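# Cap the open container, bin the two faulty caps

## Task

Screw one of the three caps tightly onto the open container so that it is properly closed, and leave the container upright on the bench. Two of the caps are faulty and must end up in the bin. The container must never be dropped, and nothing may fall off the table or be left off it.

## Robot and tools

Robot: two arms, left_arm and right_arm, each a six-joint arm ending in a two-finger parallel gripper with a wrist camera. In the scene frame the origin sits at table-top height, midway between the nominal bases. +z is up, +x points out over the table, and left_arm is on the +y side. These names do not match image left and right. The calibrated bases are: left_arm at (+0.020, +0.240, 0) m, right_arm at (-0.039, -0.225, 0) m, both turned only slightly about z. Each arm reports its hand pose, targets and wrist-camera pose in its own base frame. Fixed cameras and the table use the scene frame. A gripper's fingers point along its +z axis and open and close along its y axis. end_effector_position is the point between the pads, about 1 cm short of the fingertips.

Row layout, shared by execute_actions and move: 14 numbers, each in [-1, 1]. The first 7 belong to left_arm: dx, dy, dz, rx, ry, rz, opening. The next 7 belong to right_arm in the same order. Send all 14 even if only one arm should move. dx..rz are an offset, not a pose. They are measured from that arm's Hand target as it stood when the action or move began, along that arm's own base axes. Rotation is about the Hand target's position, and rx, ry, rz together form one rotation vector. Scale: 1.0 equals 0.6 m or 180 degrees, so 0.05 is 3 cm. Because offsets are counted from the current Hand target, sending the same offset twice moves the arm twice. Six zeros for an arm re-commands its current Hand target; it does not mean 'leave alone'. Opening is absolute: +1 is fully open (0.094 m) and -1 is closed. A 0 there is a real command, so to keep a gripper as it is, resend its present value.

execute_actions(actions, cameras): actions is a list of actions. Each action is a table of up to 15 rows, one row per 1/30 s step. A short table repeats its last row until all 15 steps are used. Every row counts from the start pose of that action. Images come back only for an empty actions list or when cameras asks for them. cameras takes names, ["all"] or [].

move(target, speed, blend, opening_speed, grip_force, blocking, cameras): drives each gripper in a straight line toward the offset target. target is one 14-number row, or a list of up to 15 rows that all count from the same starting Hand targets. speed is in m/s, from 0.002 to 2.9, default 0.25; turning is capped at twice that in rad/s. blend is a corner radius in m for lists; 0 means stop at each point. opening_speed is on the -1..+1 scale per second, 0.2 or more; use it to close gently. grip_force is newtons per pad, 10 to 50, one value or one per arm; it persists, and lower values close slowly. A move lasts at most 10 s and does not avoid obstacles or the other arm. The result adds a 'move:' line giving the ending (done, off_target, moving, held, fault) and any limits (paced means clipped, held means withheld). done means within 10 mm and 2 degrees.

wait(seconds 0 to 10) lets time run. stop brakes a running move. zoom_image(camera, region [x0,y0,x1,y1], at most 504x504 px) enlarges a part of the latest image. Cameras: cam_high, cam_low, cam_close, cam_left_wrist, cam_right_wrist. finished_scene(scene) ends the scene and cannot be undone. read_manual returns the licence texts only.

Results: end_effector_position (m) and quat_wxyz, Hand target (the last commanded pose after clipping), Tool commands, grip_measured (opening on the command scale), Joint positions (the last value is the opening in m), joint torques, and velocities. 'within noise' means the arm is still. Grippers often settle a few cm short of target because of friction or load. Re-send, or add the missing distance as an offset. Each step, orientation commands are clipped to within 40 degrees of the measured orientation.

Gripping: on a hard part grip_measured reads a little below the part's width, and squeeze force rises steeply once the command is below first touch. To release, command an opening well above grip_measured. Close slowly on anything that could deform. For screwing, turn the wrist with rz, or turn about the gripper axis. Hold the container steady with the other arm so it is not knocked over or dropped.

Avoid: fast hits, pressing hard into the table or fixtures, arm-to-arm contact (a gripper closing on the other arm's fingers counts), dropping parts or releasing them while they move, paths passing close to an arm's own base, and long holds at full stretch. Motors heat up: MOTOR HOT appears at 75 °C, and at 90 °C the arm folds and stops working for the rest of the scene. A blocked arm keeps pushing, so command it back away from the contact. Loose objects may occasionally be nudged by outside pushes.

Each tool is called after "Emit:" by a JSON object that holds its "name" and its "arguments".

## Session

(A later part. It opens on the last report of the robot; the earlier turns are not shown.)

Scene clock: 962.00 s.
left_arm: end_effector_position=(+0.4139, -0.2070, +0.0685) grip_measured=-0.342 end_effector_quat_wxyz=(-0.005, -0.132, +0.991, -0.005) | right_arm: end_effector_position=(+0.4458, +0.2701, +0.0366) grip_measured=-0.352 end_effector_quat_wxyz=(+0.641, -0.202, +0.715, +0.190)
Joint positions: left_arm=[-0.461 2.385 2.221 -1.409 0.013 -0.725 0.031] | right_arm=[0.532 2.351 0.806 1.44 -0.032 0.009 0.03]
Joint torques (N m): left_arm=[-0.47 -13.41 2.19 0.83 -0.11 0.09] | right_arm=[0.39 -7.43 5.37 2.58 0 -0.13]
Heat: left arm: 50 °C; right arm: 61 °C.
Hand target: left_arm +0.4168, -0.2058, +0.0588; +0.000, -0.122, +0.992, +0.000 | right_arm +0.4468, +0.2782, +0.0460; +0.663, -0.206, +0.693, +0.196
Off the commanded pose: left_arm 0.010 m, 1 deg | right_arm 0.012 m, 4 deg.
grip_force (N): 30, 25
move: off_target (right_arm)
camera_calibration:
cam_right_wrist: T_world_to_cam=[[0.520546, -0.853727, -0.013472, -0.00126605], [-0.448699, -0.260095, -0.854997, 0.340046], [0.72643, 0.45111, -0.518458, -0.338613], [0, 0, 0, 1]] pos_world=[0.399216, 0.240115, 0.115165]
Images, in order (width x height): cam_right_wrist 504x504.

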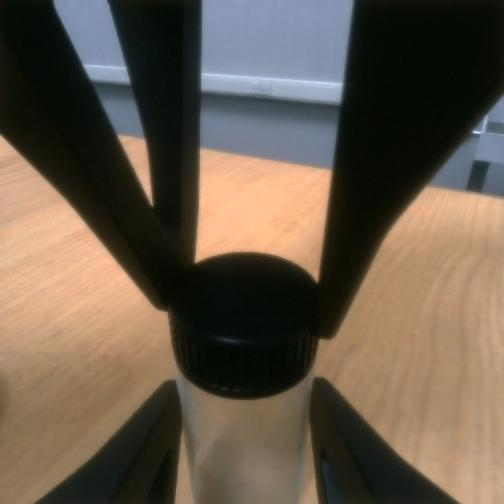

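Emit:
{"name": "move", "arguments": {"target": [[0,0,0.02,0,0,0,-0.1,0,0,0,0,0,0,-0.42],[0,0,0.02,0,0,0.1889,-0.1,0,0,0,0,0,0,-0.42],[0,0,0.02,0,0,0.1889,-0.45,0,0,0,0,0,0,-0.42],[0,0,-0.002,0,0,0.1889,-0.45,0,0,0,0,0,0,-0.42],[0,0,-0.002,0,0,0,-0.45,0,0,0,0,0,0,-0.42]], "speed": 0.3, "opening_speed": 0.8}}

Emit:
{"name": "move", "arguments": {"target": [[0,0,0.02,0,0,0,-0.1,0,0,0,0,0,0,-0.42],[0,0,0.02,0,0,0.1889,-0.1,0,0,0,0,0,0,-0.42],[0,0,0.02,0,0,0.1889,-0.45,0,0,0,0,0,0,-0.42],[0,0,-0.002,0,0,0.1889,-0.45,0,0,0,0,0,0,-0.42],[0,0,-0.002,0,0,0,-0.45,0,0,0,0,0,0,-0.42]], "speed": 0.3, "opening_speed": 0.8, "cameras": ["cam_right_wrist","cam_left_wrist"]}}

Scene clock: 969.33 s.
left_arm: end_effector_position=(+0.4133, -0.2076, +0.0669) grip_measured=-0.340 end_effector_quat_wxyz=(-0.005, -0.131, +0.991, -0.004) | right_arm: end_effector_position=(+0.4458, +0.2701, +0.0366) grip_measured=-0.352 end_effector_quat_wxyz=(+0.641, -0.203, +0.715, +0.190)
Joint positions: left_arm=[-0.462 2.385 2.215 -1.405 0.013 -0.725 0.031] | right_arm=[0.532 2.351 0.806 1.44 -0.032 0.007 0.03]
Joint torques (N m): left_arm=[-0.42 -13.48 2.19 0.83 -0.1 0.13] | right_arm=[0.44 -7.61 5.23 2.59 -0.03 -0.03]
Heat: left arm: 50 °C; right arm: 62 °C.
Hand target: left_arm +0.4168, -0.2058, +0.0576; +0.000, -0.122, +0.992, +0.000 | right_arm +0.4468, +0.2782, +0.0460; +0.663, -0.206, +0.693, +0.196
Off the commanded pose: left_arm 0.010 m, 1 deg | right_arm 0.012 m, 4 deg.
grip_force (N): 30, 25
move: off_target (right_arm)

Scene clock: 976.43 s.
left_arm: end_effector_position=(+0.4130, -0.2074, +0.0647) grip_measured=-0.338 end_effector_quat_wxyz=(-0.006, -0.130, +0.991, -0.003) | right_arm: end_effector_position=(+0.4458, +0.2701, +0.0366) grip_measured=-0.352 end_effector_quat_wxyz=(+0.642, -0.205, +0.715, +0.188)
Joint positions: left_arm=[-0.462 2.387 2.209 -1.4 0.013 -0.724 0.031] | right_arm=[0.532 2.351 0.806 1.44 -0.032 0.003 0.03]
Joint torques (N m): left_arm=[-0.4 -13.6 2.33 0.83 -0.11 0.1] | right_arm=[0.53 -7.42 5.53 2.56 -0.03 -0.13]
Heat: left arm: 49 °C; right arm: 62 °C.
Hand target: left_arm +0.4168, -0.2058, +0.0564; +0.000, -0.122, +0.992, +0.000 | right_arm +0.4468, +0.2782, +0.0460; +0.663, -0.206, +0.693, +0.196
Off the commanded pose: left_arm 0.009 m, 1 deg | right_arm 0.012 m, 4 deg.
grip_force (N): 30, 25
move: off_target (right_arm)
camera_calibration:
cam_left_wrist: T_world_to_cam=[[0.270393, -0.96275, 0.000967056, -0.311194], [-0.862677, -0.241841, 0.444187, 0.313275], [-0.427407, -0.120939, -0.895934, 0.293708], [0, 0, 0, 1]] pos_world=[0.479932, -0.188318, 0.124292]
cam_right_wrist: T_world_to_cam=[[0.521115, -0.853454, -0.00739681, -0.00176563], [-0.445772, -0.264775, -0.855091, 0.339977], [0.727823, 0.448898, -0.518424, -0.338607], [0, 0, 0, 1]] pos_world=[0.398918, 0.24051, 0.115156]
Images, in order (width x height): cam_left_wrist 504x504, cam_right_wrist 504x504.

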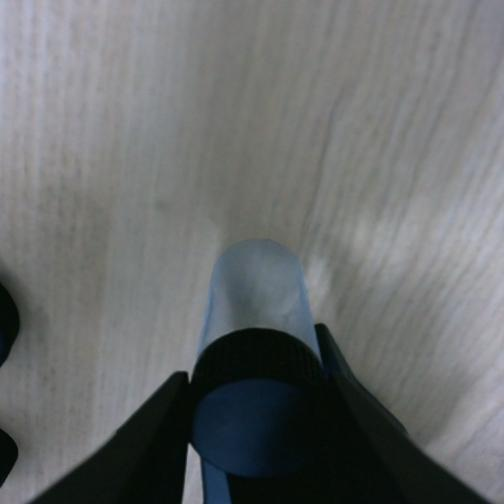

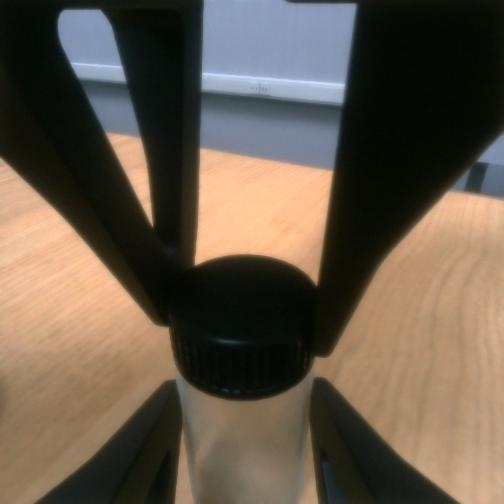

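Emit:
{"name": "move", "arguments": {"target": [[0,0,0.02,0,0,0,-0.1,0,0,0,0,0,0,-0.42],[0,0,0.034,0,0,0.1889,-0.1,0,0,0,0,0,0,-0.42],[0,0,0.03,0,0,0.1889,-0.45,0,0,0,0,0,0,-0.42],[0,0,0.004,0,0,0.1889,-0.45,0,0,0,0,0,0,-0.42],[0,0,0.004,0,0,0,-0.45,0,0,0,0,0,0,-0.42]], "speed": 0.3, "opening_speed": 0.8}}

Emit:
{"name": "move", "arguments": {"target": [[0,0,0.018,0,0,0,-0.1,0,0,0,0,0,0,-0.42],[0,0,0.022,0,0,0.1889,-0.1,0,0,0,0,0,0,-0.42],[0,0,0.02,0,0,0.1889,-0.45,0,0,0,0,0,0,-0.42],[0,0,0.0,0,0,0.1889,-0.45,0,0,0,0,0,0,-0.42],[0,0,0.0,0,0,0,-0.45,0,0,0,0,0,0,-0.42]], "speed": 0.3, "opening_speed": 0.8, "cameras": ["cam_right_wrist","cam_left_wrist"]}}

Scene clock: 983.93 s.
left_arm: end_effector_position=(+0.4133, -0.2076, +0.0702) grip_measured=-0.351 end_effector_quat_wxyz=(-0.004, -0.131, +0.991, -0.005) | right_arm: end_effector_position=(+0.4460, +0.2699, +0.0366) grip_measured=-0.352 end_effector_quat_wxyz=(+0.642, -0.203, +0.715, +0.189)
Joint positions: left_arm=[-0.462 2.382 2.223 -1.412 0.013 -0.725 0.03] | right_arm=[0.532 2.351 0.806 1.44 -0.031 0.006 0.03]
Joint torques (N m): left_arm=[-0.39 -13.14 2.04 0.86 -0.11 0.09] | right_arm=[0.39 -7.34 5.27 2.54 -0.06 -0.11]
Heat: left arm: 48 °C; right arm: 62 °C.
Hand target: left_arm +0.4168, -0.2058, +0.0588; +0.000, -0.122, +0.992, +0.000 | right_arm +0.4468, +0.2782, +0.0460; +0.663, -0.206, +0.693, +0.196
Off the commanded pose: left_arm 0.012 m, 1 deg | right_arm 0.013 m, 4 deg.
grip_force (N): 30, 25
move: off_target (left_arm, right_arm)

Scene clock: 991.27 s.
left_arm: end_effector_position=(+0.4134, -0.2076, +0.0691) grip_measured=-0.346 end_effector_quat_wxyz=(-0.004, -0.132, +0.991, -0.005) | right_arm: end_effector_position=(+0.4460, +0.2699, +0.0366) grip_measured=-0.352 end_effector_quat_wxyz=(+0.641, -0.201, +0.716, +0.190)
Joint positions: left_arm=[-0.462 2.382 2.218 -1.408 0.013 -0.727 0.031] | right_arm=[0.532 2.351 0.806 1.44 -0.031 0.011 0.03]
Joint torques (N m): left_arm=[-0.39 -13.19 2.33 0.83 -0.09 0.11] | right_arm=[0.57 -7.19 5.29 2.67 -0.02 -0.11]
Heat: left arm: 48 °C; right arm: 62 °C.
Hand target: left_arm +0.4168, -0.2058, +0.0588; +0.000, -0.122, +0.992, +0.000 | right_arm +0.4468, +0.2782, +0.0460; +0.663, -0.206, +0.693, +0.196
Off the commanded pose: left_arm 0.011 m, 1 deg | right_arm 0.013 m, 4 deg.
grip_force (N): 30, 25
move: off_target (left_arm, right_arm)
camera_calibration:
cam_left_wrist: T_world_to_cam=[[0.273395, -0.961888, 0.00510305, -0.312937], [-0.864344, -0.243336, 0.440111, 0.31232], [-0.422096, -0.124735, -0.897929, 0.294836], [0, 0, 0, 1]] pos_world=[0.479956, -0.188235, 0.128884]
cam_right_wrist: T_world_to_cam=[[0.519076, -0.854598, -0.0149037, -0.000529146], [-0.449784, -0.258285, -0.854975, 0.340039], [0.726811, 0.450501, -0.518455, -0.338602], [0, 0, 0, 1]] pos_world=[0.399319, 0.239915, 0.115167]
Images, in order (width x height): cam_left_wrist 504x504, cam_right_wrist 504x504.

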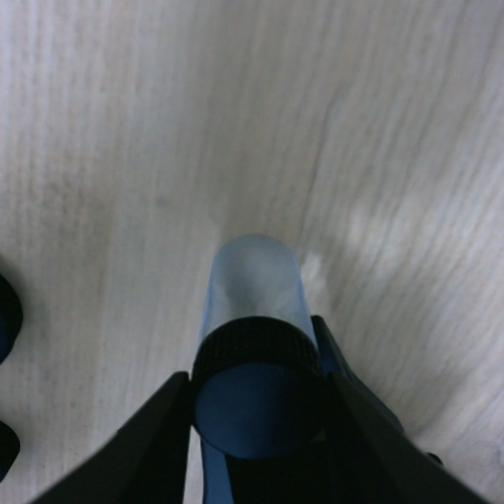

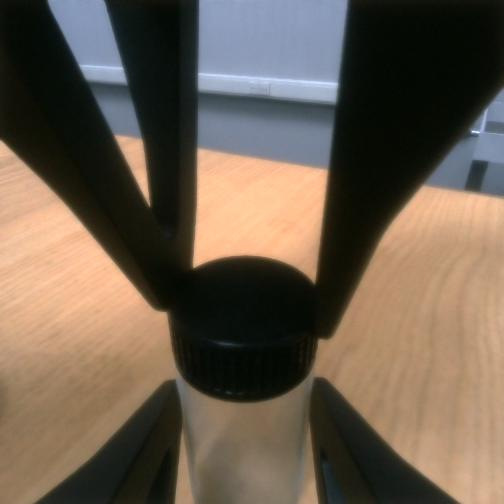

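Emit:
{"name": "move", "arguments": {"target": [[0,0,0.016,0,0,0,-0.1,0,0,0,0,0,0,-0.42],[0,0,0.02,0,0,0.1889,-0.1,0,0,0,0,0,0,-0.42],[0,0,0.018,0,0,0.1889,-0.45,0,0,0,0,0,0,-0.42],[0,0,0.0,0,0,0,-0.45,0,0,0,0,0,0,-0.42]], "speed": [0.3,0.5,0.3,0.35], "opening_speed": 1.0}}

Emit:
{"name": "move", "arguments": {"target": [[0,0,0.016,0,0,0,-0.1,0,0,0,0,0,0,-0.42],[0,0,0.02,0,0,0.1889,-0.1,0,0,0,0,0,0,-0.42],[0,0,0.018,0,0,0.1889,-0.45,0,0,0,0,0,0,-0.42],[0,0,0.0,0,0,0,-0.45,0,0,0,0,0,0,-0.42]], "speed": [0.3,0.5,0.3,0.35], "opening_speed": 1.0, "cameras": ["cam_right_wrist"]}}

Scene clock: 997.80 s.
left_arm: end_effector_position=(+0.4151, -0.2076, +0.0676) grip_measured=-0.343 end_effector_quat_wxyz=(-0.002, -0.164, +0.987, -0.006) | right_arm: end_effector_position=(+0.4462, +0.2696, +0.0366) grip_measured=-0.359 end_effector_quat_wxyz=(+0.643, -0.197, +0.717, +0.185)
Joint positions: left_arm=[-0.461 2.384 2.215 -1.399 0.013 -0.789 0.031] | right_arm=[0.538 2.351 0.806 1.44 -0.011 0.011 0.03]
Joint torques (N m): left_arm=[-0.39 -13.09 2.84 0.72 -0.1 0.71] | right_arm=[0.5 -7.34 5.22 2.6 -0.13 -0.09]
Heat: left arm: 48 °C; right arm: 62 °C.
Hand target: left_arm +0.4168, -0.2058, +0.0588; +0.000, -0.122, +0.992, +0.000 | right_arm +0.4468, +0.2782, +0.0460; +0.663, -0.206, +0.693, +0.196
Off the commanded pose: left_arm 0.009 m, 5 deg | right_arm 0.013 m, 4 deg.
grip_force (N): 30, 25
move: off_target (left_arm, right_arm)

Scene clock: 1003.97 s.
left_arm: end_effector_position=(+0.4179, -0.2046, +0.0672) grip_measured=-0.344 end_effector_quat_wxyz=(-0.001, -0.166, +0.986, -0.008) | right_arm: end_effector_position=(+0.4452, +0.2712, +0.0366) grip_measured=-0.359 end_effector_quat_wxyz=(+0.642, -0.199, +0.716, +0.186)
Joint positions: left_arm=[-0.452 2.384 2.214 -1.392 0.015 -0.785 0.031] | right_arm=[0.541 2.351 0.806 1.44 -0.012 0.011 0.03]
Joint torques (N m): left_arm=[-0.38 -13.12 2.89 0.68 -0.11 0.66] | right_arm=[0.58 -7.64 5.44 2.58 -0.12 -0.09]
Heat: left arm: 48 °C; right arm: 62 °C.
Hand target: left_arm +0.4168, -0.2058, +0.0588; +0.000, -0.122, +0.992, +0.000 | right_arm +0.4468, +0.2782, +0.0460; +0.663, -0.206, +0.693, +0.196
Off the commanded pose: left_arm 0.009 m, 5 deg | right_arm 0.012 m, 4 deg.
grip_force (N): 30, 25
move: off_target (left_arm, right_arm)
camera_calibration:
cam_right_wrist: T_world_to_cam=[[0.511308, -0.8593, -0.012918, 0.00556678], [-0.451238, -0.255646, -0.855002, 0.339958], [0.731401, 0.442999, -0.518463, -0.338641], [0, 0, 0, 1]] pos_world=[0.398238, 0.24171, 0.115164]
Images, in order (width x height): cam_right_wrist 504x504.

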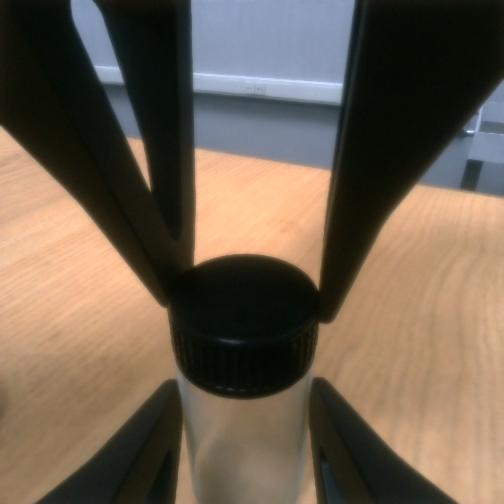

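Emit:
{"name": "zoom_image", "arguments": {"camera": "cam_right_wrist", "region": [140, 230, 360, 450]}}

Scaled by 2.291.

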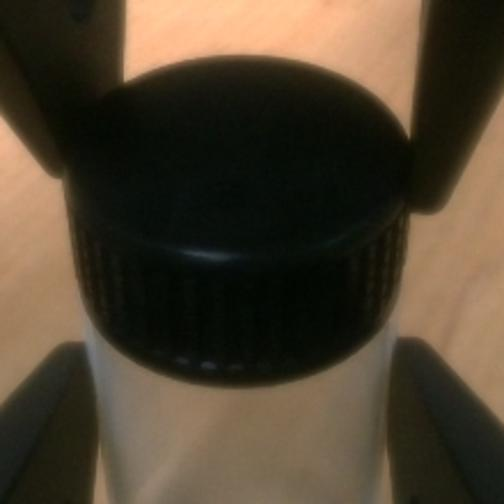

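Emit:
{"name": "move", "arguments": {"target": [[0,0,0.01,0,0,0,-0.1,0,0,0,0,0,0,-0.42],[0,0,0.02,0,0,0.05,0.1,0,0,0,0,0,0,-0.42],[0,0,0.06,0,0,0.05,0.1,0,0,0,0,0,0,-0.42]], "speed": 0.1, "opening_speed": 0.8, "cameras": ["cam_right_wrist","cam_left_wrist","cam_close"]}}

Scene clock: 1010.03 s.
left_arm: end_effector_position=(+0.4127, -0.2084, +0.0934) grip_measured=+0.097 end_effector_quat_wxyz=(-0.004, -0.190, +0.982, -0.006) | right_arm: end_effector_position=(+0.4459, +0.2701, +0.0366) grip_measured=-0.359 end_effector_quat_wxyz=(+0.642, -0.201, +0.716, +0.190)
Joint positions: left_arm=[-0.464 2.399 2.346 -1.517 0.015 -0.846 0.052] | right_arm=[0.533 2.351 0.806 1.44 -0.028 0.011 0.03]
Joint torques (N m): left_arm=[-0.25 -12.41 6.84 0.37 -0.11 -0.14] | right_arm=[0.43 -7.35 5.45 2.63 -0.08 -0.13]
Heat: left arm: 48 °C; right arm: 63 °C.
Hand target: left_arm +0.4168, -0.2058, +0.0948; +0.000, -0.200, +0.980, +0.000 | right_arm +0.4468, +0.2782, +0.0460; +0.663, -0.206, +0.693, +0.196
Off the commanded pose: left_arm 0.005 m, 1 deg | right_arm 0.012 m, 4 deg.
grip_force (N): 30, 25
move: off_target (right_arm)
camera_calibration:
cam_left_wrist: T_world_to_cam=[[0.384777, -0.922989, 0.00613246, -0.351546], [-0.829354, -0.342811, 0.441194, 0.265628], [-0.405115, -0.174847, -0.897391, 0.298893], [0, 0, 0, 1]] pos_world=[0.476653, -0.181153, 0.153186]
cam_right_wrist: T_world_to_cam=[[0.517742, -0.855413, -0.0145396, 0.000463101], [-0.450027, -0.257848, -0.85498, 0.340065], [0.727612, 0.449202, -0.518458, -0.338674], [0, 0, 0, 1]] pos_world=[0.399222, 0.240215, 0.115167]
Images, in order (width x height): cam_close 504x504, cam_left_wrist 504x504, cam_right_wrist 504x504.

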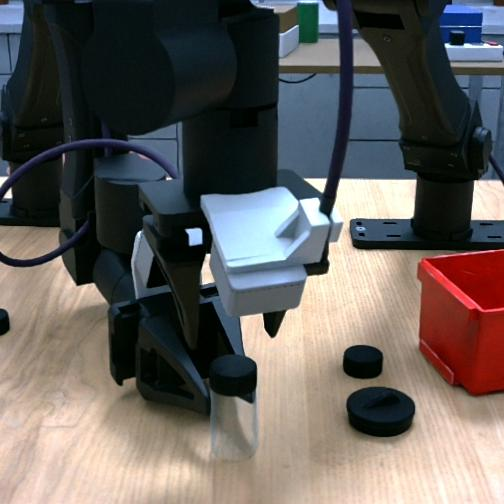

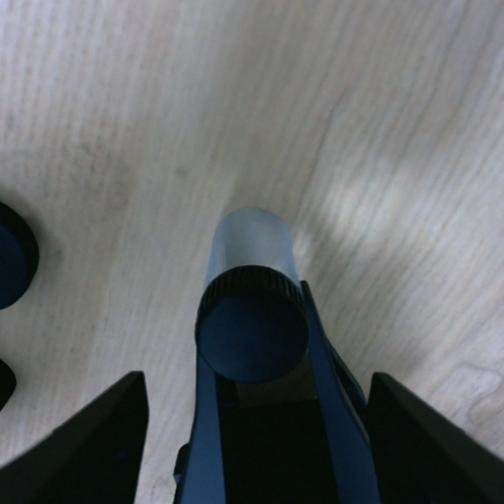

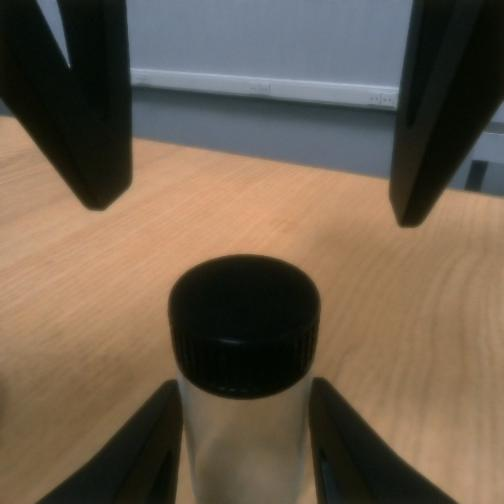

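Emit:
{"name": "zoom_image", "arguments": {"camera": "cam_close", "region": [180, 330, 290, 470]}}

Emit:
{"name": "zoom_image", "arguments": {"camera": "cam_right_wrist", "region": [140, 230, 360, 450]}}

Scaled by 3.600.

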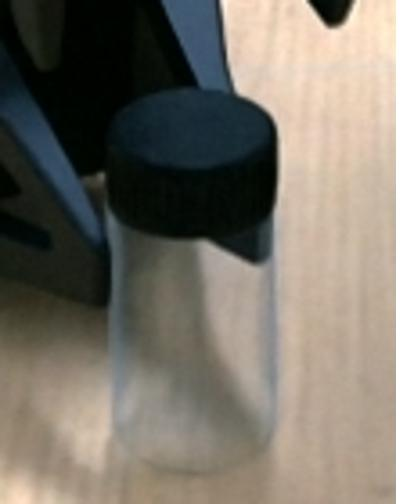

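Scaled by 2.291.

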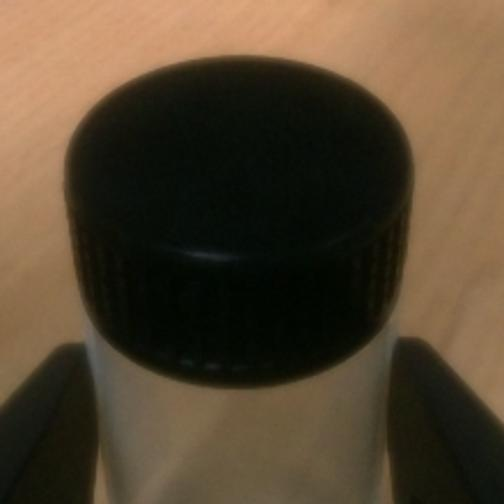

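Emit:
{"name": "move", "arguments": {"target": [[0,0,0.0,0,0,0.1389,0.1,0,0,0,0,0,0,-0.42],[0.002,0.003,-0.032,0,0,0.1389,0.1,0,0,0,0,0,0,-0.42]], "speed": [0.3,0.05], "grip_force": [45, 40], "cameras": ["cam_right_wrist","cam_left_wrist"]}}

Scene clock: 1012.93 s.
left_arm: end_effector_position=(+0.4124, -0.2082, +0.0793) grip_measured=+0.097 end_effector_quat_wxyz=(-0.009, -0.397, +0.918, -0.001) | right_arm: end_effector_position=(+0.4459, +0.2701, +0.0366) grip_measured=-0.373 end_effector_quat_wxyz=(+0.642, -0.201, +0.716, +0.190)
Joint positions: left_arm=[-0.464 2.399 2.289 -1.471 0.015 -1.28 0.052] | right_arm=[0.533 2.351 0.806 1.44 -0.028 0.011 0.029]
Joint torques (N m): left_arm=[0.13 -13.7 3.3 0.71 -0.11 -0.12] | right_arm=[0.32 -7.58 5.44 2.58 -0.08 -0.13]
Heat: left arm: 47 °C; right arm: 63 °C.
Hand target: left_arm +0.4180, -0.2040, +0.0756; +0.000, -0.407, +0.913, +0.000 | right_arm +0.4468, +0.2782, +0.0460; +0.663, -0.206, +0.693, +0.196
Off the commanded pose: left_arm 0.008 m, 2 deg | right_arm 0.012 m, 4 deg.
grip_force (N): 45, 40
move: off_target (right_arm)
camera_calibration:
cam_left_wrist: T_world_to_cam=[[0.737271, -0.675529, -0.00958103, -0.443751], [-0.601228, -0.662516, 0.446763, 0.110559], [-0.308149, -0.323625, -0.894601, 0.21489], [0, 0, 0, 1]] pos_world=[0.459854, -0.156976, 0.138596]
cam_right_wrist: T_world_to_cam=[[0.517742, -0.855413, -0.0145396, 0.000463101], [-0.450027, -0.257848, -0.85498, 0.340065], [0.727612, 0.449202, -0.518458, -0.338674], [0, 0, 0, 1]] pos_world=[0.399222, 0.240215, 0.115167]
Images, in order (width x height): cam_left_wrist 504x504, cam_right_wrist 504x504.

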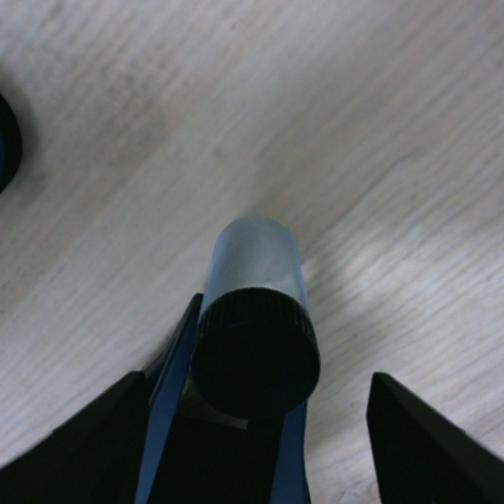

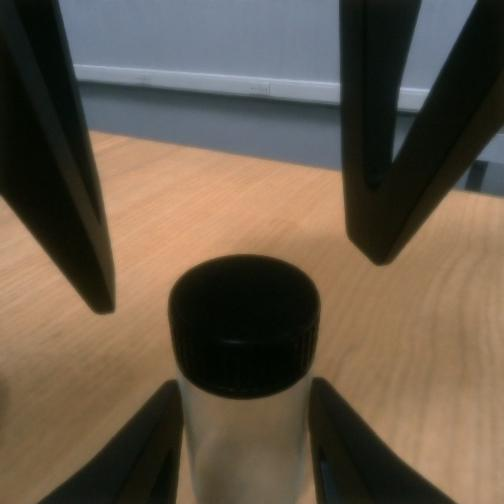

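Emit:
{"name": "move", "arguments": {"target": [[0,0,-0.016,0,0,0,0.1,0,0,0,0,0,0,-0.42],[0,0,-0.016,0,0,0,-0.48,0,0,0,0,0,0,-0.42]], "speed": [0.04,0.05], "opening_speed": 0.8, "cameras": ["cam_right_wrist"]}}

Scene clock: 1015.47 s.
left_arm: end_effector_position=(+0.4125, -0.2082, +0.0674) grip_measured=-0.354 end_effector_quat_wxyz=(-0.010, -0.397, +0.918, +0.001) | right_arm: end_effector_position=(+0.4463, +0.2694, +0.0366) grip_measured=-0.373 end_effector_quat_wxyz=(+0.642, -0.200, +0.716, +0.189)
Joint positions: left_arm=[-0.464 2.399 2.241 -1.428 0.015 -1.28 0.03] | right_arm=[0.532 2.351 0.806 1.44 -0.028 0.011 0.029]
Joint torques (N m): left_arm=[0.12 -14.17 3.28 0.71 -0.11 -0.13] | right_arm=[0.5 -7.34 5.26 2.6 -0.06 -0.14]
Heat: left arm: 47 °C; right arm: 63 °C.
Hand target: left_arm +0.4180, -0.2040, +0.0660; +0.000, -0.407, +0.913, +0.000 | right_arm +0.4468, +0.2782, +0.0460; +0.663, -0.206, +0.693, +0.196
Off the commanded pose: left_arm 0.007 m, 2 deg | right_arm 0.013 m, 4 deg.
grip_force (N): 45, 40
move: off_target (right_arm)
camera_calibration:
cam_right_wrist: T_world_to_cam=[[0.516454, -0.856192, -0.01451, 0.000490315], [-0.450396, -0.257189, -0.854984, 0.340036], [0.728298, 0.448095, -0.518452, -0.338635], [0, 0, 0, 1]] pos_world=[0.399525, 0.239614, 0.115167]
Images, in order (width x height): cam_right_wrist 504x504.

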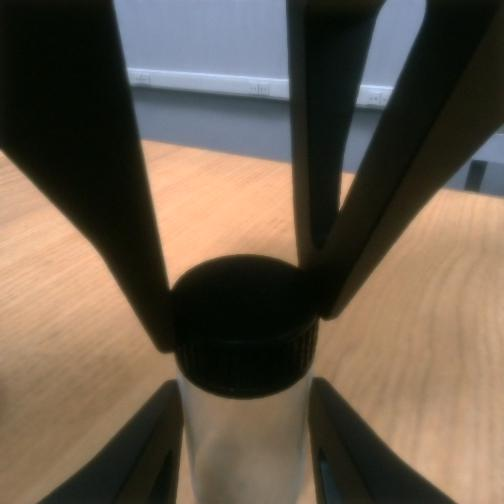

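Now twist clockwise in smaller increments to read the torque.

Emit:
{"name": "move", "arguments": {"target": [[0,0,-0.004,0,0,-0.06,-0.48,0,0,0,0,0,0,-0.42]], "speed": 0.15}}

Emit:
{"name": "move", "arguments": {"target": [[0,0,0,0,0,-0.06,-0.48,0,0,0,0,0,0,-0.42]], "speed": 0.15}}

Emit:
{"name": "move", "arguments": {"target": [[0,0,0,0,0,-0.06,-0.48,0,0,0,0,0,0,-0.42]], "speed": 0.15, "cameras": ["cam_right_wrist","cam_left_wrist"]}}

Scene clock: 1017.03 s.
left_arm: end_effector_position=(+0.4131, -0.2086, +0.0674) grip_measured=-0.355 end_effector_quat_wxyz=(-0.009, -0.357, +0.934, -0.001) | right_arm: end_effector_position=(+0.4465, +0.2691, +0.0366) grip_measured=-0.374 end_effector_quat_wxyz=(+0.643, -0.196, +0.717, +0.184)
Joint positions: left_arm=[-0.464 2.399 2.241 -1.425 0.015 -1.194 0.03] | right_arm=[0.538 2.351 0.806 1.44 -0.008 0.011 0.029]
Joint torques (N m): left_arm=[0.09 -13.91 2.99 0.73 -0.11 0.74] | right_arm=[0.57 -7.38 5.42 2.61 -0.19 -0.09]
Heat: left arm: 47 °C; right arm: 63 °C.
Hand target: left_arm +0.4180, -0.2040, +0.0636; +0.000, -0.319, +0.948, +0.000 | right_arm +0.4468, +0.2782, +0.0460; +0.663, -0.206, +0.693, +0.196
Off the commanded pose: left_arm 0.008 m, 5 deg | right_arm 0.013 m, 4 deg.
grip_force (N): 45, 40
move: off_target (left_arm, right_arm)

Scene clock: 1018.63 s.
left_arm: end_effector_position=(+0.4144, -0.2087, +0.0674) grip_measured=-0.355 end_effector_quat_wxyz=(-0.008, -0.279, +0.960, -0.004) | right_arm: end_effector_position=(+0.4467, +0.2688, +0.0366) grip_measured=-0.374 end_effector_quat_wxyz=(+0.644, -0.194, +0.718, +0.181)
Joint positions: left_arm=[-0.462 2.399 2.241 -1.42 0.016 -1.029 0.03] | right_arm=[0.541 2.351 0.806 1.44 0.003 0.011 0.029]
Joint torques (N m): left_arm=[0.08 -13.9 3.11 0.69 -0.13 0.95] | right_arm=[0.51 -7.39 5.42 2.56 -0.22 -0.11]
Heat: left arm: 47 °C; right arm: 63 °C.
Hand target: left_arm +0.4180, -0.2040, +0.0636; +0.000, -0.229, +0.973, +0.000 | right_arm +0.4468, +0.2782, +0.0460; +0.663, -0.206, +0.693, +0.196
Off the commanded pose: left_arm 0.007 m, 6 deg | right_arm 0.013 m, 4 deg.
grip_force (N): 45, 40
move: off_target (left_arm, right_arm)

Scene clock: 1020.03 s.
left_arm: end_effector_position=(+0.4167, -0.2083, +0.0674) grip_measured=-0.355 end_effector_quat_wxyz=(-0.005, -0.191, +0.981, -0.007) | right_arm: end_effector_position=(+0.4467, +0.2688, +0.0366) grip_measured=-0.374 end_effector_quat_wxyz=(+0.644, -0.194, +0.718, +0.181)
Joint positions: left_arm=[-0.459 2.399 2.241 -1.412 0.016 -0.845 0.03] | right_arm=[0.541 2.351 0.806 1.44 0.003 0.011 0.029]
Joint torques (N m): left_arm=[0.12 -13.96 3.06 0.62 -0.13 0.95] | right_arm=[0.54 -7.43 5.26 2.57 -0.31 -0.09]
Heat: left arm: 47 °C; right arm: 63 °C.
Hand target: left_arm +0.4180, -0.2040, +0.0636; +0.000, -0.136, +0.991, +0.000 | right_arm +0.4468, +0.2782, +0.0460; +0.663, -0.206, +0.693, +0.196
Off the commanded pose: left_arm 0.006 m, 6 deg | right_arm 0.013 m, 4 deg.
grip_force (N): 45, 40
move: off_target (left_arm, right_arm)
camera_calibration:
cam_left_wrist: T_world_to_cam=[[0.387649, -0.921779, 0.00712741, -0.353908], [-0.827981, -0.344783, 0.442236, 0.279327], [-0.405187, -0.177334, -0.89687, 0.276623], [0, 0, 0, 1]] pos_world=[0.480553, -0.180863, 0.127089]
cam_right_wrist: T_world_to_cam=[[0.498111, -0.867039, -0.011341, 0.0107397], [-0.454395, -0.249864, -0.85504, 0.339867], [0.738519, 0.431058, -0.518438, -0.338631], [0, 0, 0, 1]] pos_world=[0.399169, 0.240202, 0.115162]
Images, in order (width x height): cam_left_wrist 504x504, cam_right_wrist 504x504.

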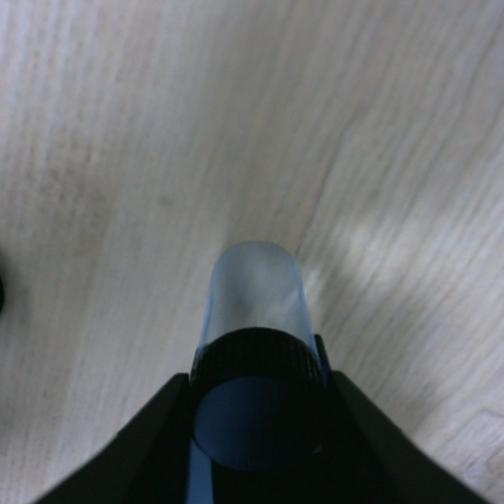

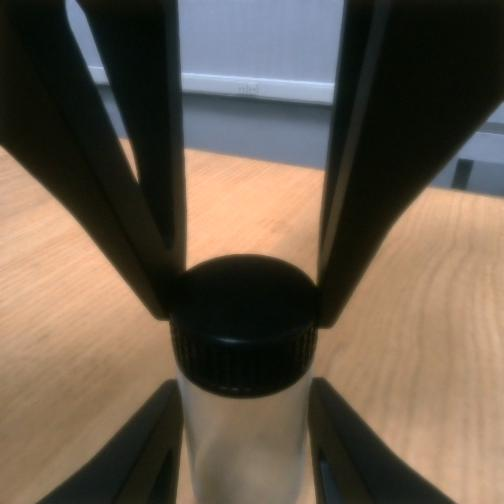

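Emit:
{"name": "move", "arguments": {"target": [[0,0,0.004,0,0,0.03,-0.48,0,0,0,0,0,0,-0.42],[0,0,0.006,0,0,0.03,0.1,0,0,0,0,0,0,-0.42],[0,0,0.07,0,0,0.03,0.1,0,0,0,0,0,0,-0.42]], "speed": [0.1,0.1,0.06], "opening_speed": 0.6, "cameras": ["cam_right_wrist","cam_left_wrist","cam_close"]}}

Scene clock: 1026.33 s.
left_arm: end_effector_position=(+0.4142, -0.2094, +0.1066) grip_measured=+0.097 end_effector_quat_wxyz=(+0.002, -0.186, +0.982, -0.011) | right_arm: end_effector_position=(+0.4470, +0.2683, +0.0366) grip_measured=-0.374 end_effector_quat_wxyz=(+0.642, -0.198, +0.716, +0.186)
Joint positions: left_arm=[-0.464 2.405 2.41 -1.56 0.016 -0.839 0.052] | right_arm=[0.532 2.351 0.806 1.44 -0.02 0.011 0.029]
Joint torques (N m): left_arm=[0.13 -12.3 6.43 0.4 -0.12 0.07] | right_arm=[0.49 -7.43 5.31 2.59 -0.11 -0.11]
Heat: left arm: 47 °C; right arm: 63 °C.
Hand target: left_arm +0.4180, -0.2040, +0.1056; +0.000, -0.183, +0.983, +0.000 | right_arm +0.4468, +0.2782, +0.0460; +0.663, -0.206, +0.693, +0.196
Off the commanded pose: left_arm 0.007 m, 1 deg | right_arm 0.014 m, 4 deg.
joint sent to its limit (left arm) — joint 4 (wrist pitch), lower limit. The joint targets are off in position, not in orientation.
grip_force (N): 45, 40
move: off_target (right_arm)
camera_calibration:
cam_left_wrist: T_world_to_cam=[[0.377529, -0.925808, 0.0187376, -0.352146], [-0.837682, -0.332828, 0.43303, 0.267022], [-0.394667, -0.179177, -0.901185, 0.306265], [0, 0, 0, 1]] pos_world=[0.477497, -0.182272, 0.166971]
cam_right_wrist: T_world_to_cam=[[0.509953, -0.860093, -0.0136917, 0.0029737], [-0.45198, -0.25437, -0.854991, 0.340022], [0.731889, 0.442193, -0.518462, -0.338677], [0, 0, 0, 1]] pos_world=[0.400041, 0.23881, 0.115165]
Images, in order (width x height): cam_close 504x504, cam_left_wrist 504x504, cam_right_wrist 504x504.

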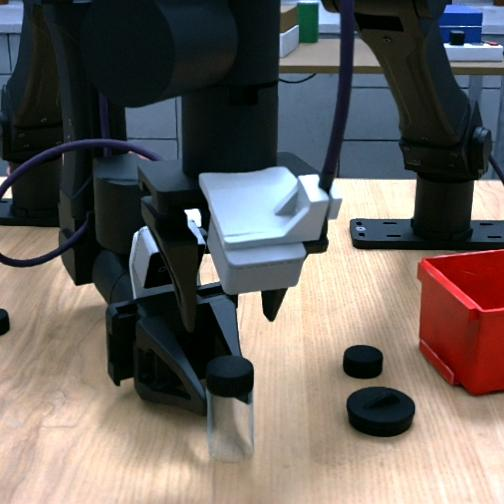

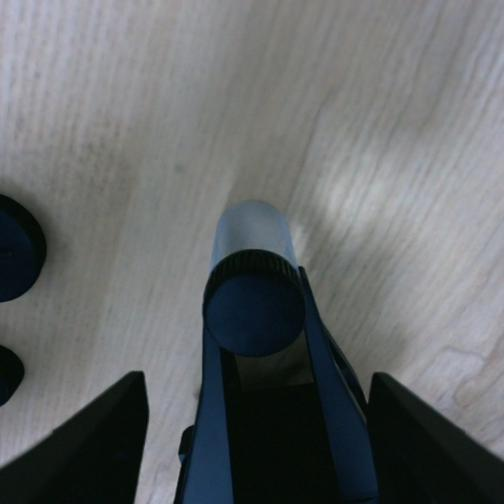

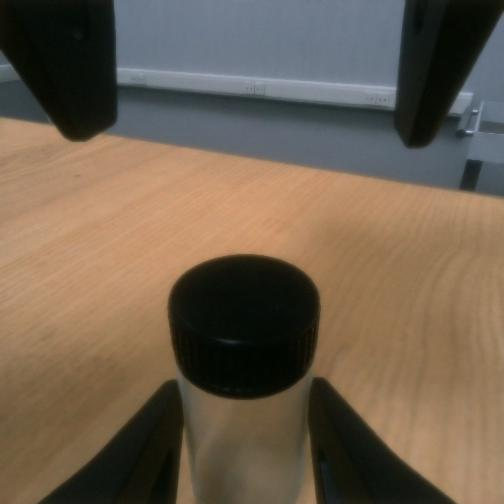

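Emit:
{"name": "move", "arguments": {"target": [[-0.15,0.13,0.01,0,0,-0.04,0.1,0,0,0,0,0,0,-0.2],[-0.1933,0.1608,-0.0427,0,0,-0.04,0.1,0,0,0,0,0,0,-0.2]], "speed": [0.15,0.08], "blend": [0.02,0], "opening_speed": 0.3, "cameras": ["cam_close","cam_left_wrist","cam_right_wrist"]}}

Scene clock: 1033.07 s.
left_arm: end_effector_position=(+0.2947, -0.1128, +0.0709) grip_measured=+0.097 end_effector_quat_wxyz=(-0.029, -0.121, +0.992, +0.006) | right_arm: end_effector_position=(+0.4432, +0.2741, +0.0332) grip_measured=-0.203 end_effector_quat_wxyz=(+0.639, -0.205, +0.717, +0.191)
Joint positions: left_arm=[-0.36 1.813 1.358 -1.171 0.016 -0.602 0.052] | right_arm=[0.542 2.358 0.807 1.44 -0.028 0.009 0.037]
Joint torques (N m): left_arm=[0.65 -12.01 3.15 0.67 -0.14 0.08] | right_arm=[0.38 -7.75 5.18 2.57 -0.06 -0.06]
Heat: left arm: 47 °C; right arm: 63 °C.
Hand target: left_arm +0.3020, -0.1076, +0.0800; +0.000, -0.121, +0.993, +0.000 | right_arm +0.4468, +0.2782, +0.0460; +0.663, -0.206, +0.693, +0.196
Off the commanded pose: left_arm 0.013 m, 3 deg | right_arm 0.014 m, 4 deg.
grip_force (N): 45, 40
move: off_target (left_arm, right_arm); blend cut to 0 m at target 1
camera_calibration:
cam_left_wrist: T_world_to_cam=[[0.252244, -0.967385, -0.0232151, -0.181725], [-0.845708, -0.232049, 0.480554, 0.224836], [-0.470268, -0.101583, -0.876658, 0.273583], [0, 0, 0, 1]] pos_world=[0.364642, -0.0958339, 0.127574]
cam_right_wrist: T_world_to_cam=[[0.525714, -0.850561, -0.0130787, 0.000340393], [-0.451337, -0.265864, -0.851828, 0.339664], [0.721055, 0.453721, -0.523658, -0.338358], [0, 0, 0, 1]] pos_world=[0.397099, 0.244114, 0.112156]
Images, in order (width x height): cam_close 504x504, cam_left_wrist 504x504, cam_right_wrist 504x504.

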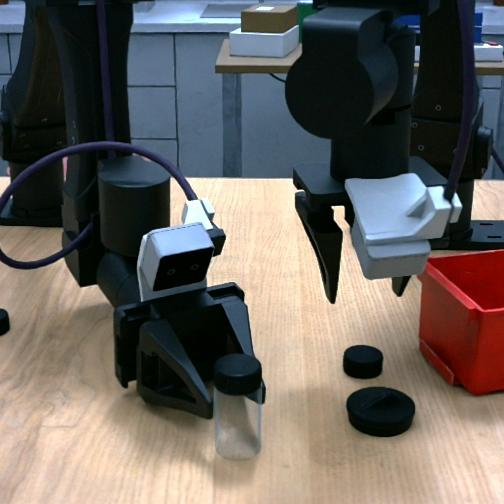

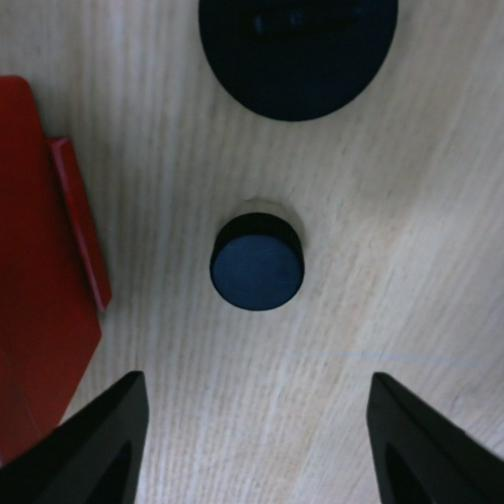

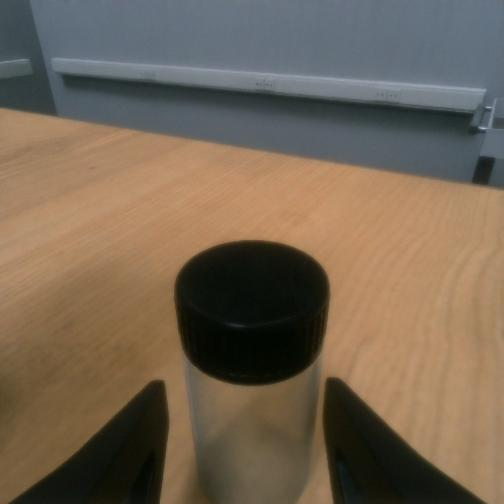

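Emit:
{"name": "move", "arguments": {"target": [[0.0075,0.0043,0.0,0,0,0,0.1,0,0,0.005,0,0,0,0.9],[0.0075,0.0043,-0.03,0,0,0,0.1,-0.084,-0.054,0.05,0,0,0,0.9],[0.0075,0.0043,-0.05,0,0,0,0.1,-0.14,-0.1,0.2,0,0,0,0.9]], "speed": [0.05,0.05,0.12], "opening_speed": 0.6, "cameras": ["cam_close","cam_left_wrist","cam_right_wrist","cam_high"]}}

Scene clock: 1039.47 s.
left_arm: end_effector_position=(+0.3007, -0.1109, +0.0526) grip_measured=+0.097 end_effector_quat_wxyz=(-0.011, -0.121, +0.993, -0.003) | right_arm: end_effector_position=(+0.3647, +0.2191, +0.1770) grip_measured=+0.897 end_effector_quat_wxyz=(+0.681, -0.196, +0.675, +0.204)
Joint positions: left_arm=[-0.347 1.813 1.284 -1.06 0.016 -0.59 0.052] | right_arm=[0.513 1.618 0.407 1.222 -0.06 0.009 0.089]
Joint torques (N m): left_arm=[0.65 -8.66 3.21 0.76 -0.14 0.07] | right_arm=[-0.65 -6.53 4.62 1.28 -0.07 -0.1]
Heat: left arm: 47 °C; right arm: 63 °C.
Hand target: left_arm +0.3065, -0.1050, +0.0500; +0.000, -0.121, +0.993, +0.000 | right_arm +0.3628, +0.2182, +0.1660; +0.663, -0.206, +0.693, +0.196
Off the commanded pose: left_arm 0.009 m, 1 deg | right_arm 0.011 m, 3 deg.
grip_force (N): 45, 40
move: off_target (right_arm)
camera_calibration:
cam_left_wrist: T_world_to_cam=[[0.252706, -0.967543, -0.00078808, -0.183121], [-0.862504, -0.225641, 0.452961, 0.246433], [-0.438437, -0.113786, -0.89153, 0.250334], [0, 0, 0, 1]] pos_world=[0.368581, -0.0930872, 0.111411]
cam_right_wrist: T_world_to_cam=[[0.529579, -0.848186, -0.0112424, -0.0055786], [-0.357887, -0.211397, -0.909521, 0.376294], [0.769066, 0.485687, -0.415506, -0.225153], [0, 0, 0, 1]] pos_world=[0.310783, 0.18417, 0.248632]
Images, in order (width x height): cam_high 504x504, cam_close 504x504, cam_left_wrist 504x504, cam_right_wrist 504x504.

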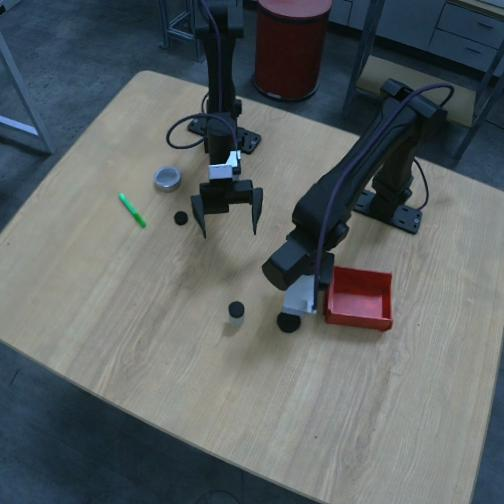

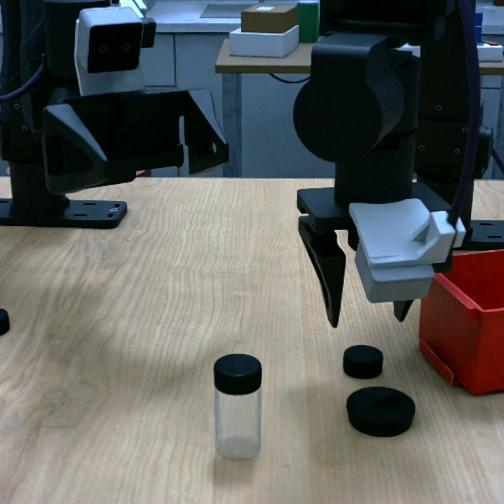

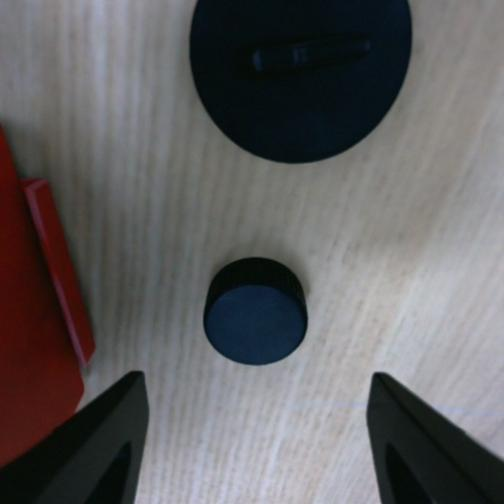

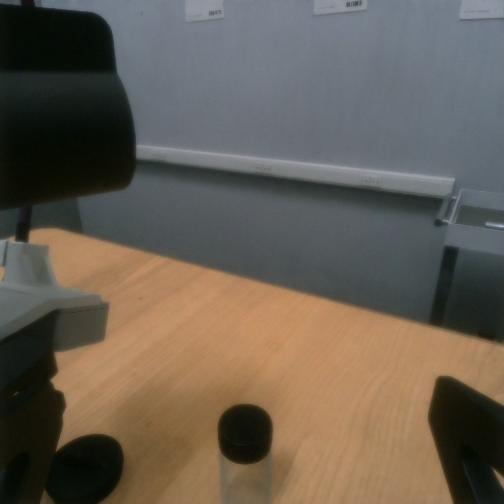

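Emit:
{"name": "move", "arguments": {"target": [[0,0,-0.04,0,0,0,0.1,0.0953,-0.3637,0.1067,-0.0159,0.0291,-0.0214,0.2],[0,0,-0.064,0,0,0,0.1,-0.0717,-0.5307,0.121,-0.0318,0.0582,-0.0428,0.0]], "speed": [0.15,0.15], "blend": [0.03,0], "opening_speed": 1.0, "cameras": ["cam_close","cam_left_wrist","cam_high"]}}

Scene clock: 1044.67 s.
left_arm: end_effector_position=(+0.3010, -0.1110, +0.0171) grip_measured=+0.097 end_effector_quat_wxyz=(-0.008, -0.121, +0.993, -0.005) | right_arm: end_effector_position=(+0.3203, -0.1053, +0.2273) grip_measured=+0.003 end_effector_quat_wxyz=(+0.596, -0.159, +0.778, +0.119)
Joint positions: left_arm=[-0.347 1.855 1.188 -0.914 0.016 -0.59 0.052] | right_arm=[-0.829 1.237 0.8 -0.242 -1.141 -0.637 0.047]
Joint torques (N m): left_arm=[0.64 -7.82 3.03 0.78 -0.13 0.08] | right_arm=[-0.36 -2.96 11.6 0.92 -0.67 -0.21]
Heat: left arm: 47 °C; right arm: 60 °C.
Hand target: left_arm +0.3065, -0.1050, +0.0116; +0.000, -0.121, +0.993, +0.000 | right_arm +0.3198, -0.1002, +0.2386; +0.598, -0.173, +0.771, +0.135
Off the commanded pose: left_arm 0.010 m, 1 deg | right_arm 0.012 m, 2 deg.
grip_force (N): 45, 40
move: off_target (right_arm); target 2's new opening was sent with right_arm's hand 0.012 m and 3 deg from that target
camera_calibration:
cam_left_wrist: T_world_to_cam=[[0.252681, -0.967543, 0.00355229, -0.183366], [-0.865764, -0.224459, 0.447293, 0.263995], [-0.431978, -0.116098, -0.89438, 0.216721], [0, 0, 0, 1]] pos_world=[0.368509, -0.0929973, 0.0763992]
Images, in order (width x height): cam_high 504x504, cam_close 504x504, cam_left_wrist 504x504.

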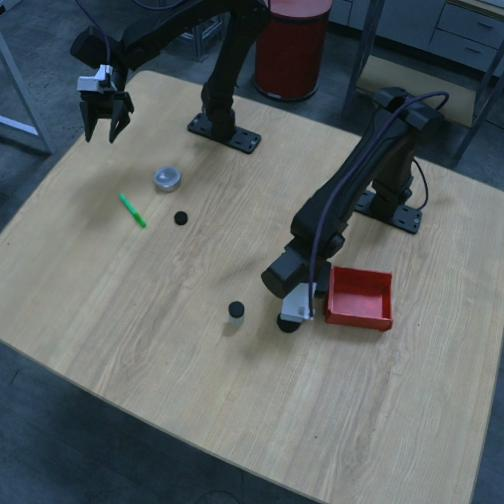

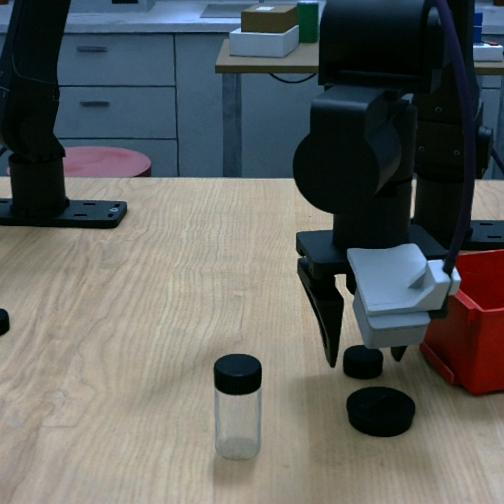

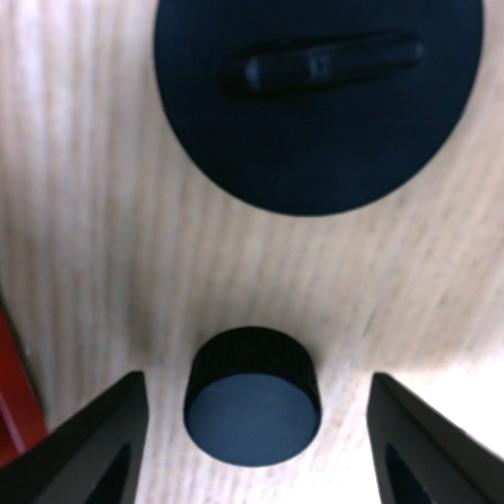

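Emit:
{"name": "move", "arguments": {"target": [[0,0.001,-0.005,0,0,0,0.1,0,0,0,0,0,0,0],[0,0.001,-0.005,0,0,0,-0.45,0,0,0,0,0,0,0],[0,0.001,0.1,0,0,0,-0.45,0,0,0,0,0,0,0]], "speed": [0.03,0.05,0.1], "opening_speed": 0.8, "grip_force": [30, 30], "cameras": ["cam_close","cam_left_wrist","cam_high"]}}

Scene clock: 1049.27 s.
left_arm: end_effector_position=(+0.2958, -0.1091, +0.0538) grip_measured=-0.343 end_effector_quat_wxyz=(-0.026, -0.120, +0.992, +0.004) | right_arm: end_effector_position=(+0.3203, -0.1053, +0.2273) grip_measured=+0.003 end_effector_quat_wxyz=(+0.596, -0.159, +0.778, +0.119)
Joint positions: left_arm=[-0.347 1.822 1.3 -1.098 0.016 -0.589 0.031] | right_arm=[-0.829 1.237 0.8 -0.242 -1.141 -0.637 0.047]
Joint torques (N m): left_arm=[0.8 -11.28 6.45 0.31 -0.13 0.07] | right_arm=[-0.61 -2.91 11.6 0.91 -0.69 -0.22]
Heat: left arm: 47 °C; right arm: 58 °C.
Hand target: left_arm +0.3065, -0.1044, +0.0716; +0.000, -0.121, +0.993, +0.000 | right_arm +0.3198, -0.1002, +0.2386; +0.598, -0.173, +0.771, +0.135
Off the commanded pose: left_arm 0.021 m, 3 deg | right_arm 0.012 m, 2 deg.
grip_force (N): 30, 30
move: off_target (left_arm, right_arm); target 2's new opening was sent with left_arm's hand 0.011 m and 1 deg from that target
camera_calibration:
cam_left_wrist: T_world_to_cam=[[0.250908, -0.967827, -0.0188929, -0.178686], [-0.8488, -0.22935, 0.476379, 0.23633], [-0.465385, -0.103491, -0.879037, 0.257921], [0, 0, 0, 1]] pos_world=[0.365463, -0.0920423, 0.110764]
Images, in order (width x height): cam_high 504x504, cam_close 504x504, cam_left_wrist 504x504.

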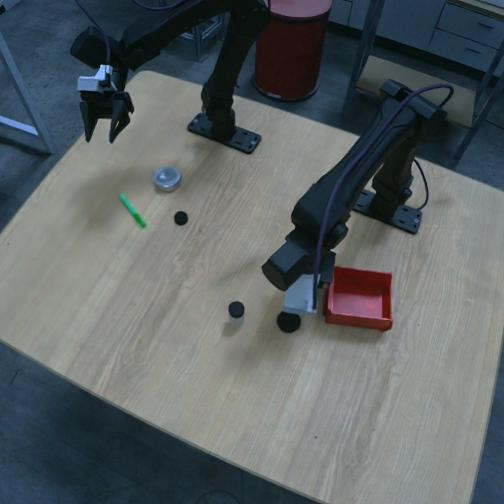

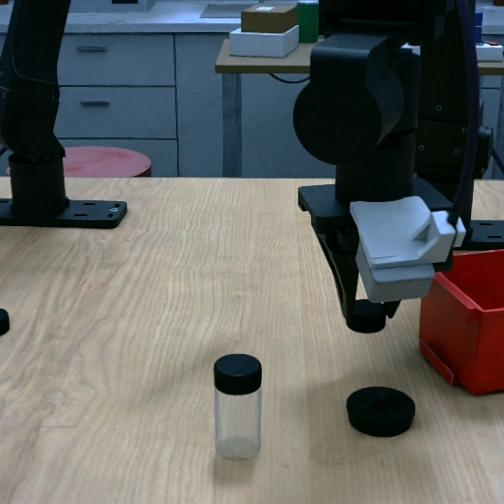

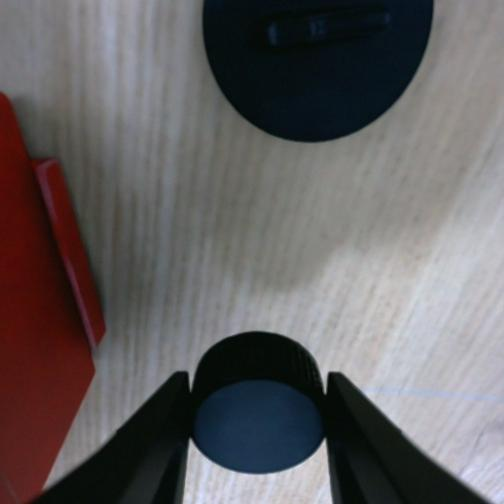

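Emit:
{"name": "zoom_image", "arguments": {"camera": "cam_close", "region": [180, 330, 300, 470]}}

Scaled by 3.600.

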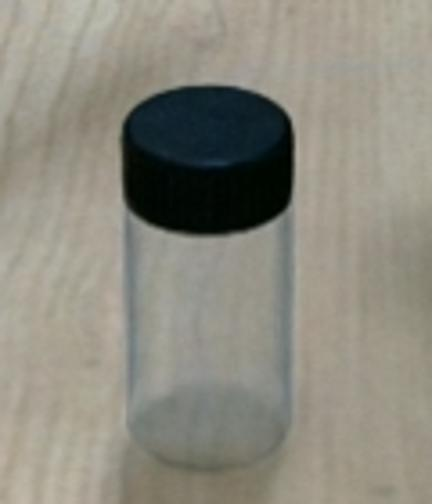

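Emit:
{"name": "move", "arguments": {"target": [[0,0,0.1,0,0,0,-0.45,0,0,0,0,0,0,0],[-0.0742,0.2073,0.1,0,0,0,-0.45,0,0,0,0,0,0,0],[-0.0742,0.2073,0.02,0,0,0,-0.45,0,0,0,0,0,0,0]], "speed": [0.12,0.15,0.08], "blend": [0.02,0,0], "cameras": ["cam_high","cam_left_wrist","cam_close"]}}

Scene clock: 1054.57 s.
left_arm: end_effector_position=(+0.2581, +0.0147, +0.0829) grip_measured=-0.343 end_effector_quat_wxyz=(-0.016, -0.123, +0.992, -0.006) | right_arm: end_effector_position=(+0.3203, -0.1053, +0.2273) grip_measured=+0.003 end_effector_quat_wxyz=(+0.596, -0.159, +0.778, +0.119)
Joint positions: left_arm=[0.062 1.568 1.131 -1.165 0.013 -0.185 0.031] | right_arm=[-0.829 1.237 0.8 -0.242 -1.141 -0.637 0.047]
Joint torques (N m): left_arm=[0.34 -7.27 3.28 0.74 -0.16 0.06] | right_arm=[-0.55 -2.95 11.67 0.87 -0.62 -0.24]
Heat: left arm: 46 °C; right arm: 56 °C.
Hand target: left_arm +0.2620, +0.0200, +0.0836; +0.000, -0.121, +0.993, +0.000 | right_arm +0.3198, -0.1002, +0.2386; +0.598, -0.173, +0.771, +0.135
Off the commanded pose: left_arm 0.007 m, 2 deg | right_arm 0.012 m, 2 deg.
grip_force (N): 30, 30
move: off_target (right_arm)
camera_calibration:
cam_left_wrist: T_world_to_cam=[[0.257254, -0.96634, 0.0025877, -0.0522556], [-0.857511, -0.227046, 0.461654, 0.222275], [-0.445528, -0.120982, -0.887056, 0.274516], [0, 0, 0, 1]] pos_world=[0.326351, 0.0331814, 0.141032]
Images, in order (width x height): cam_high 504x504, cam_close 504x504, cam_left_wrist 504x504.

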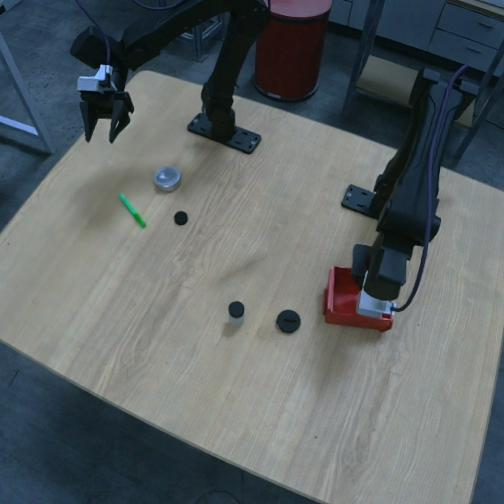

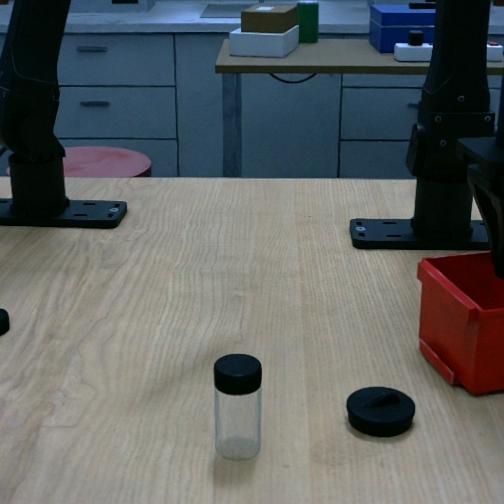

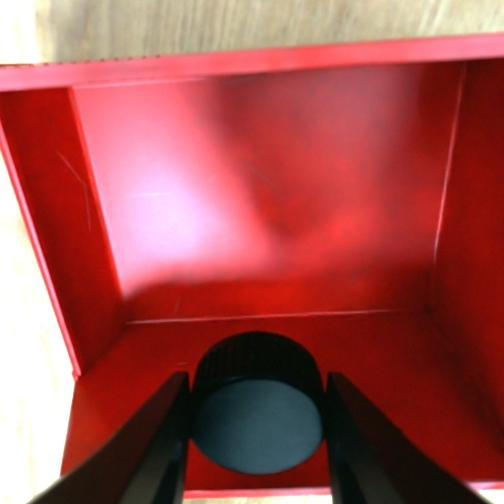

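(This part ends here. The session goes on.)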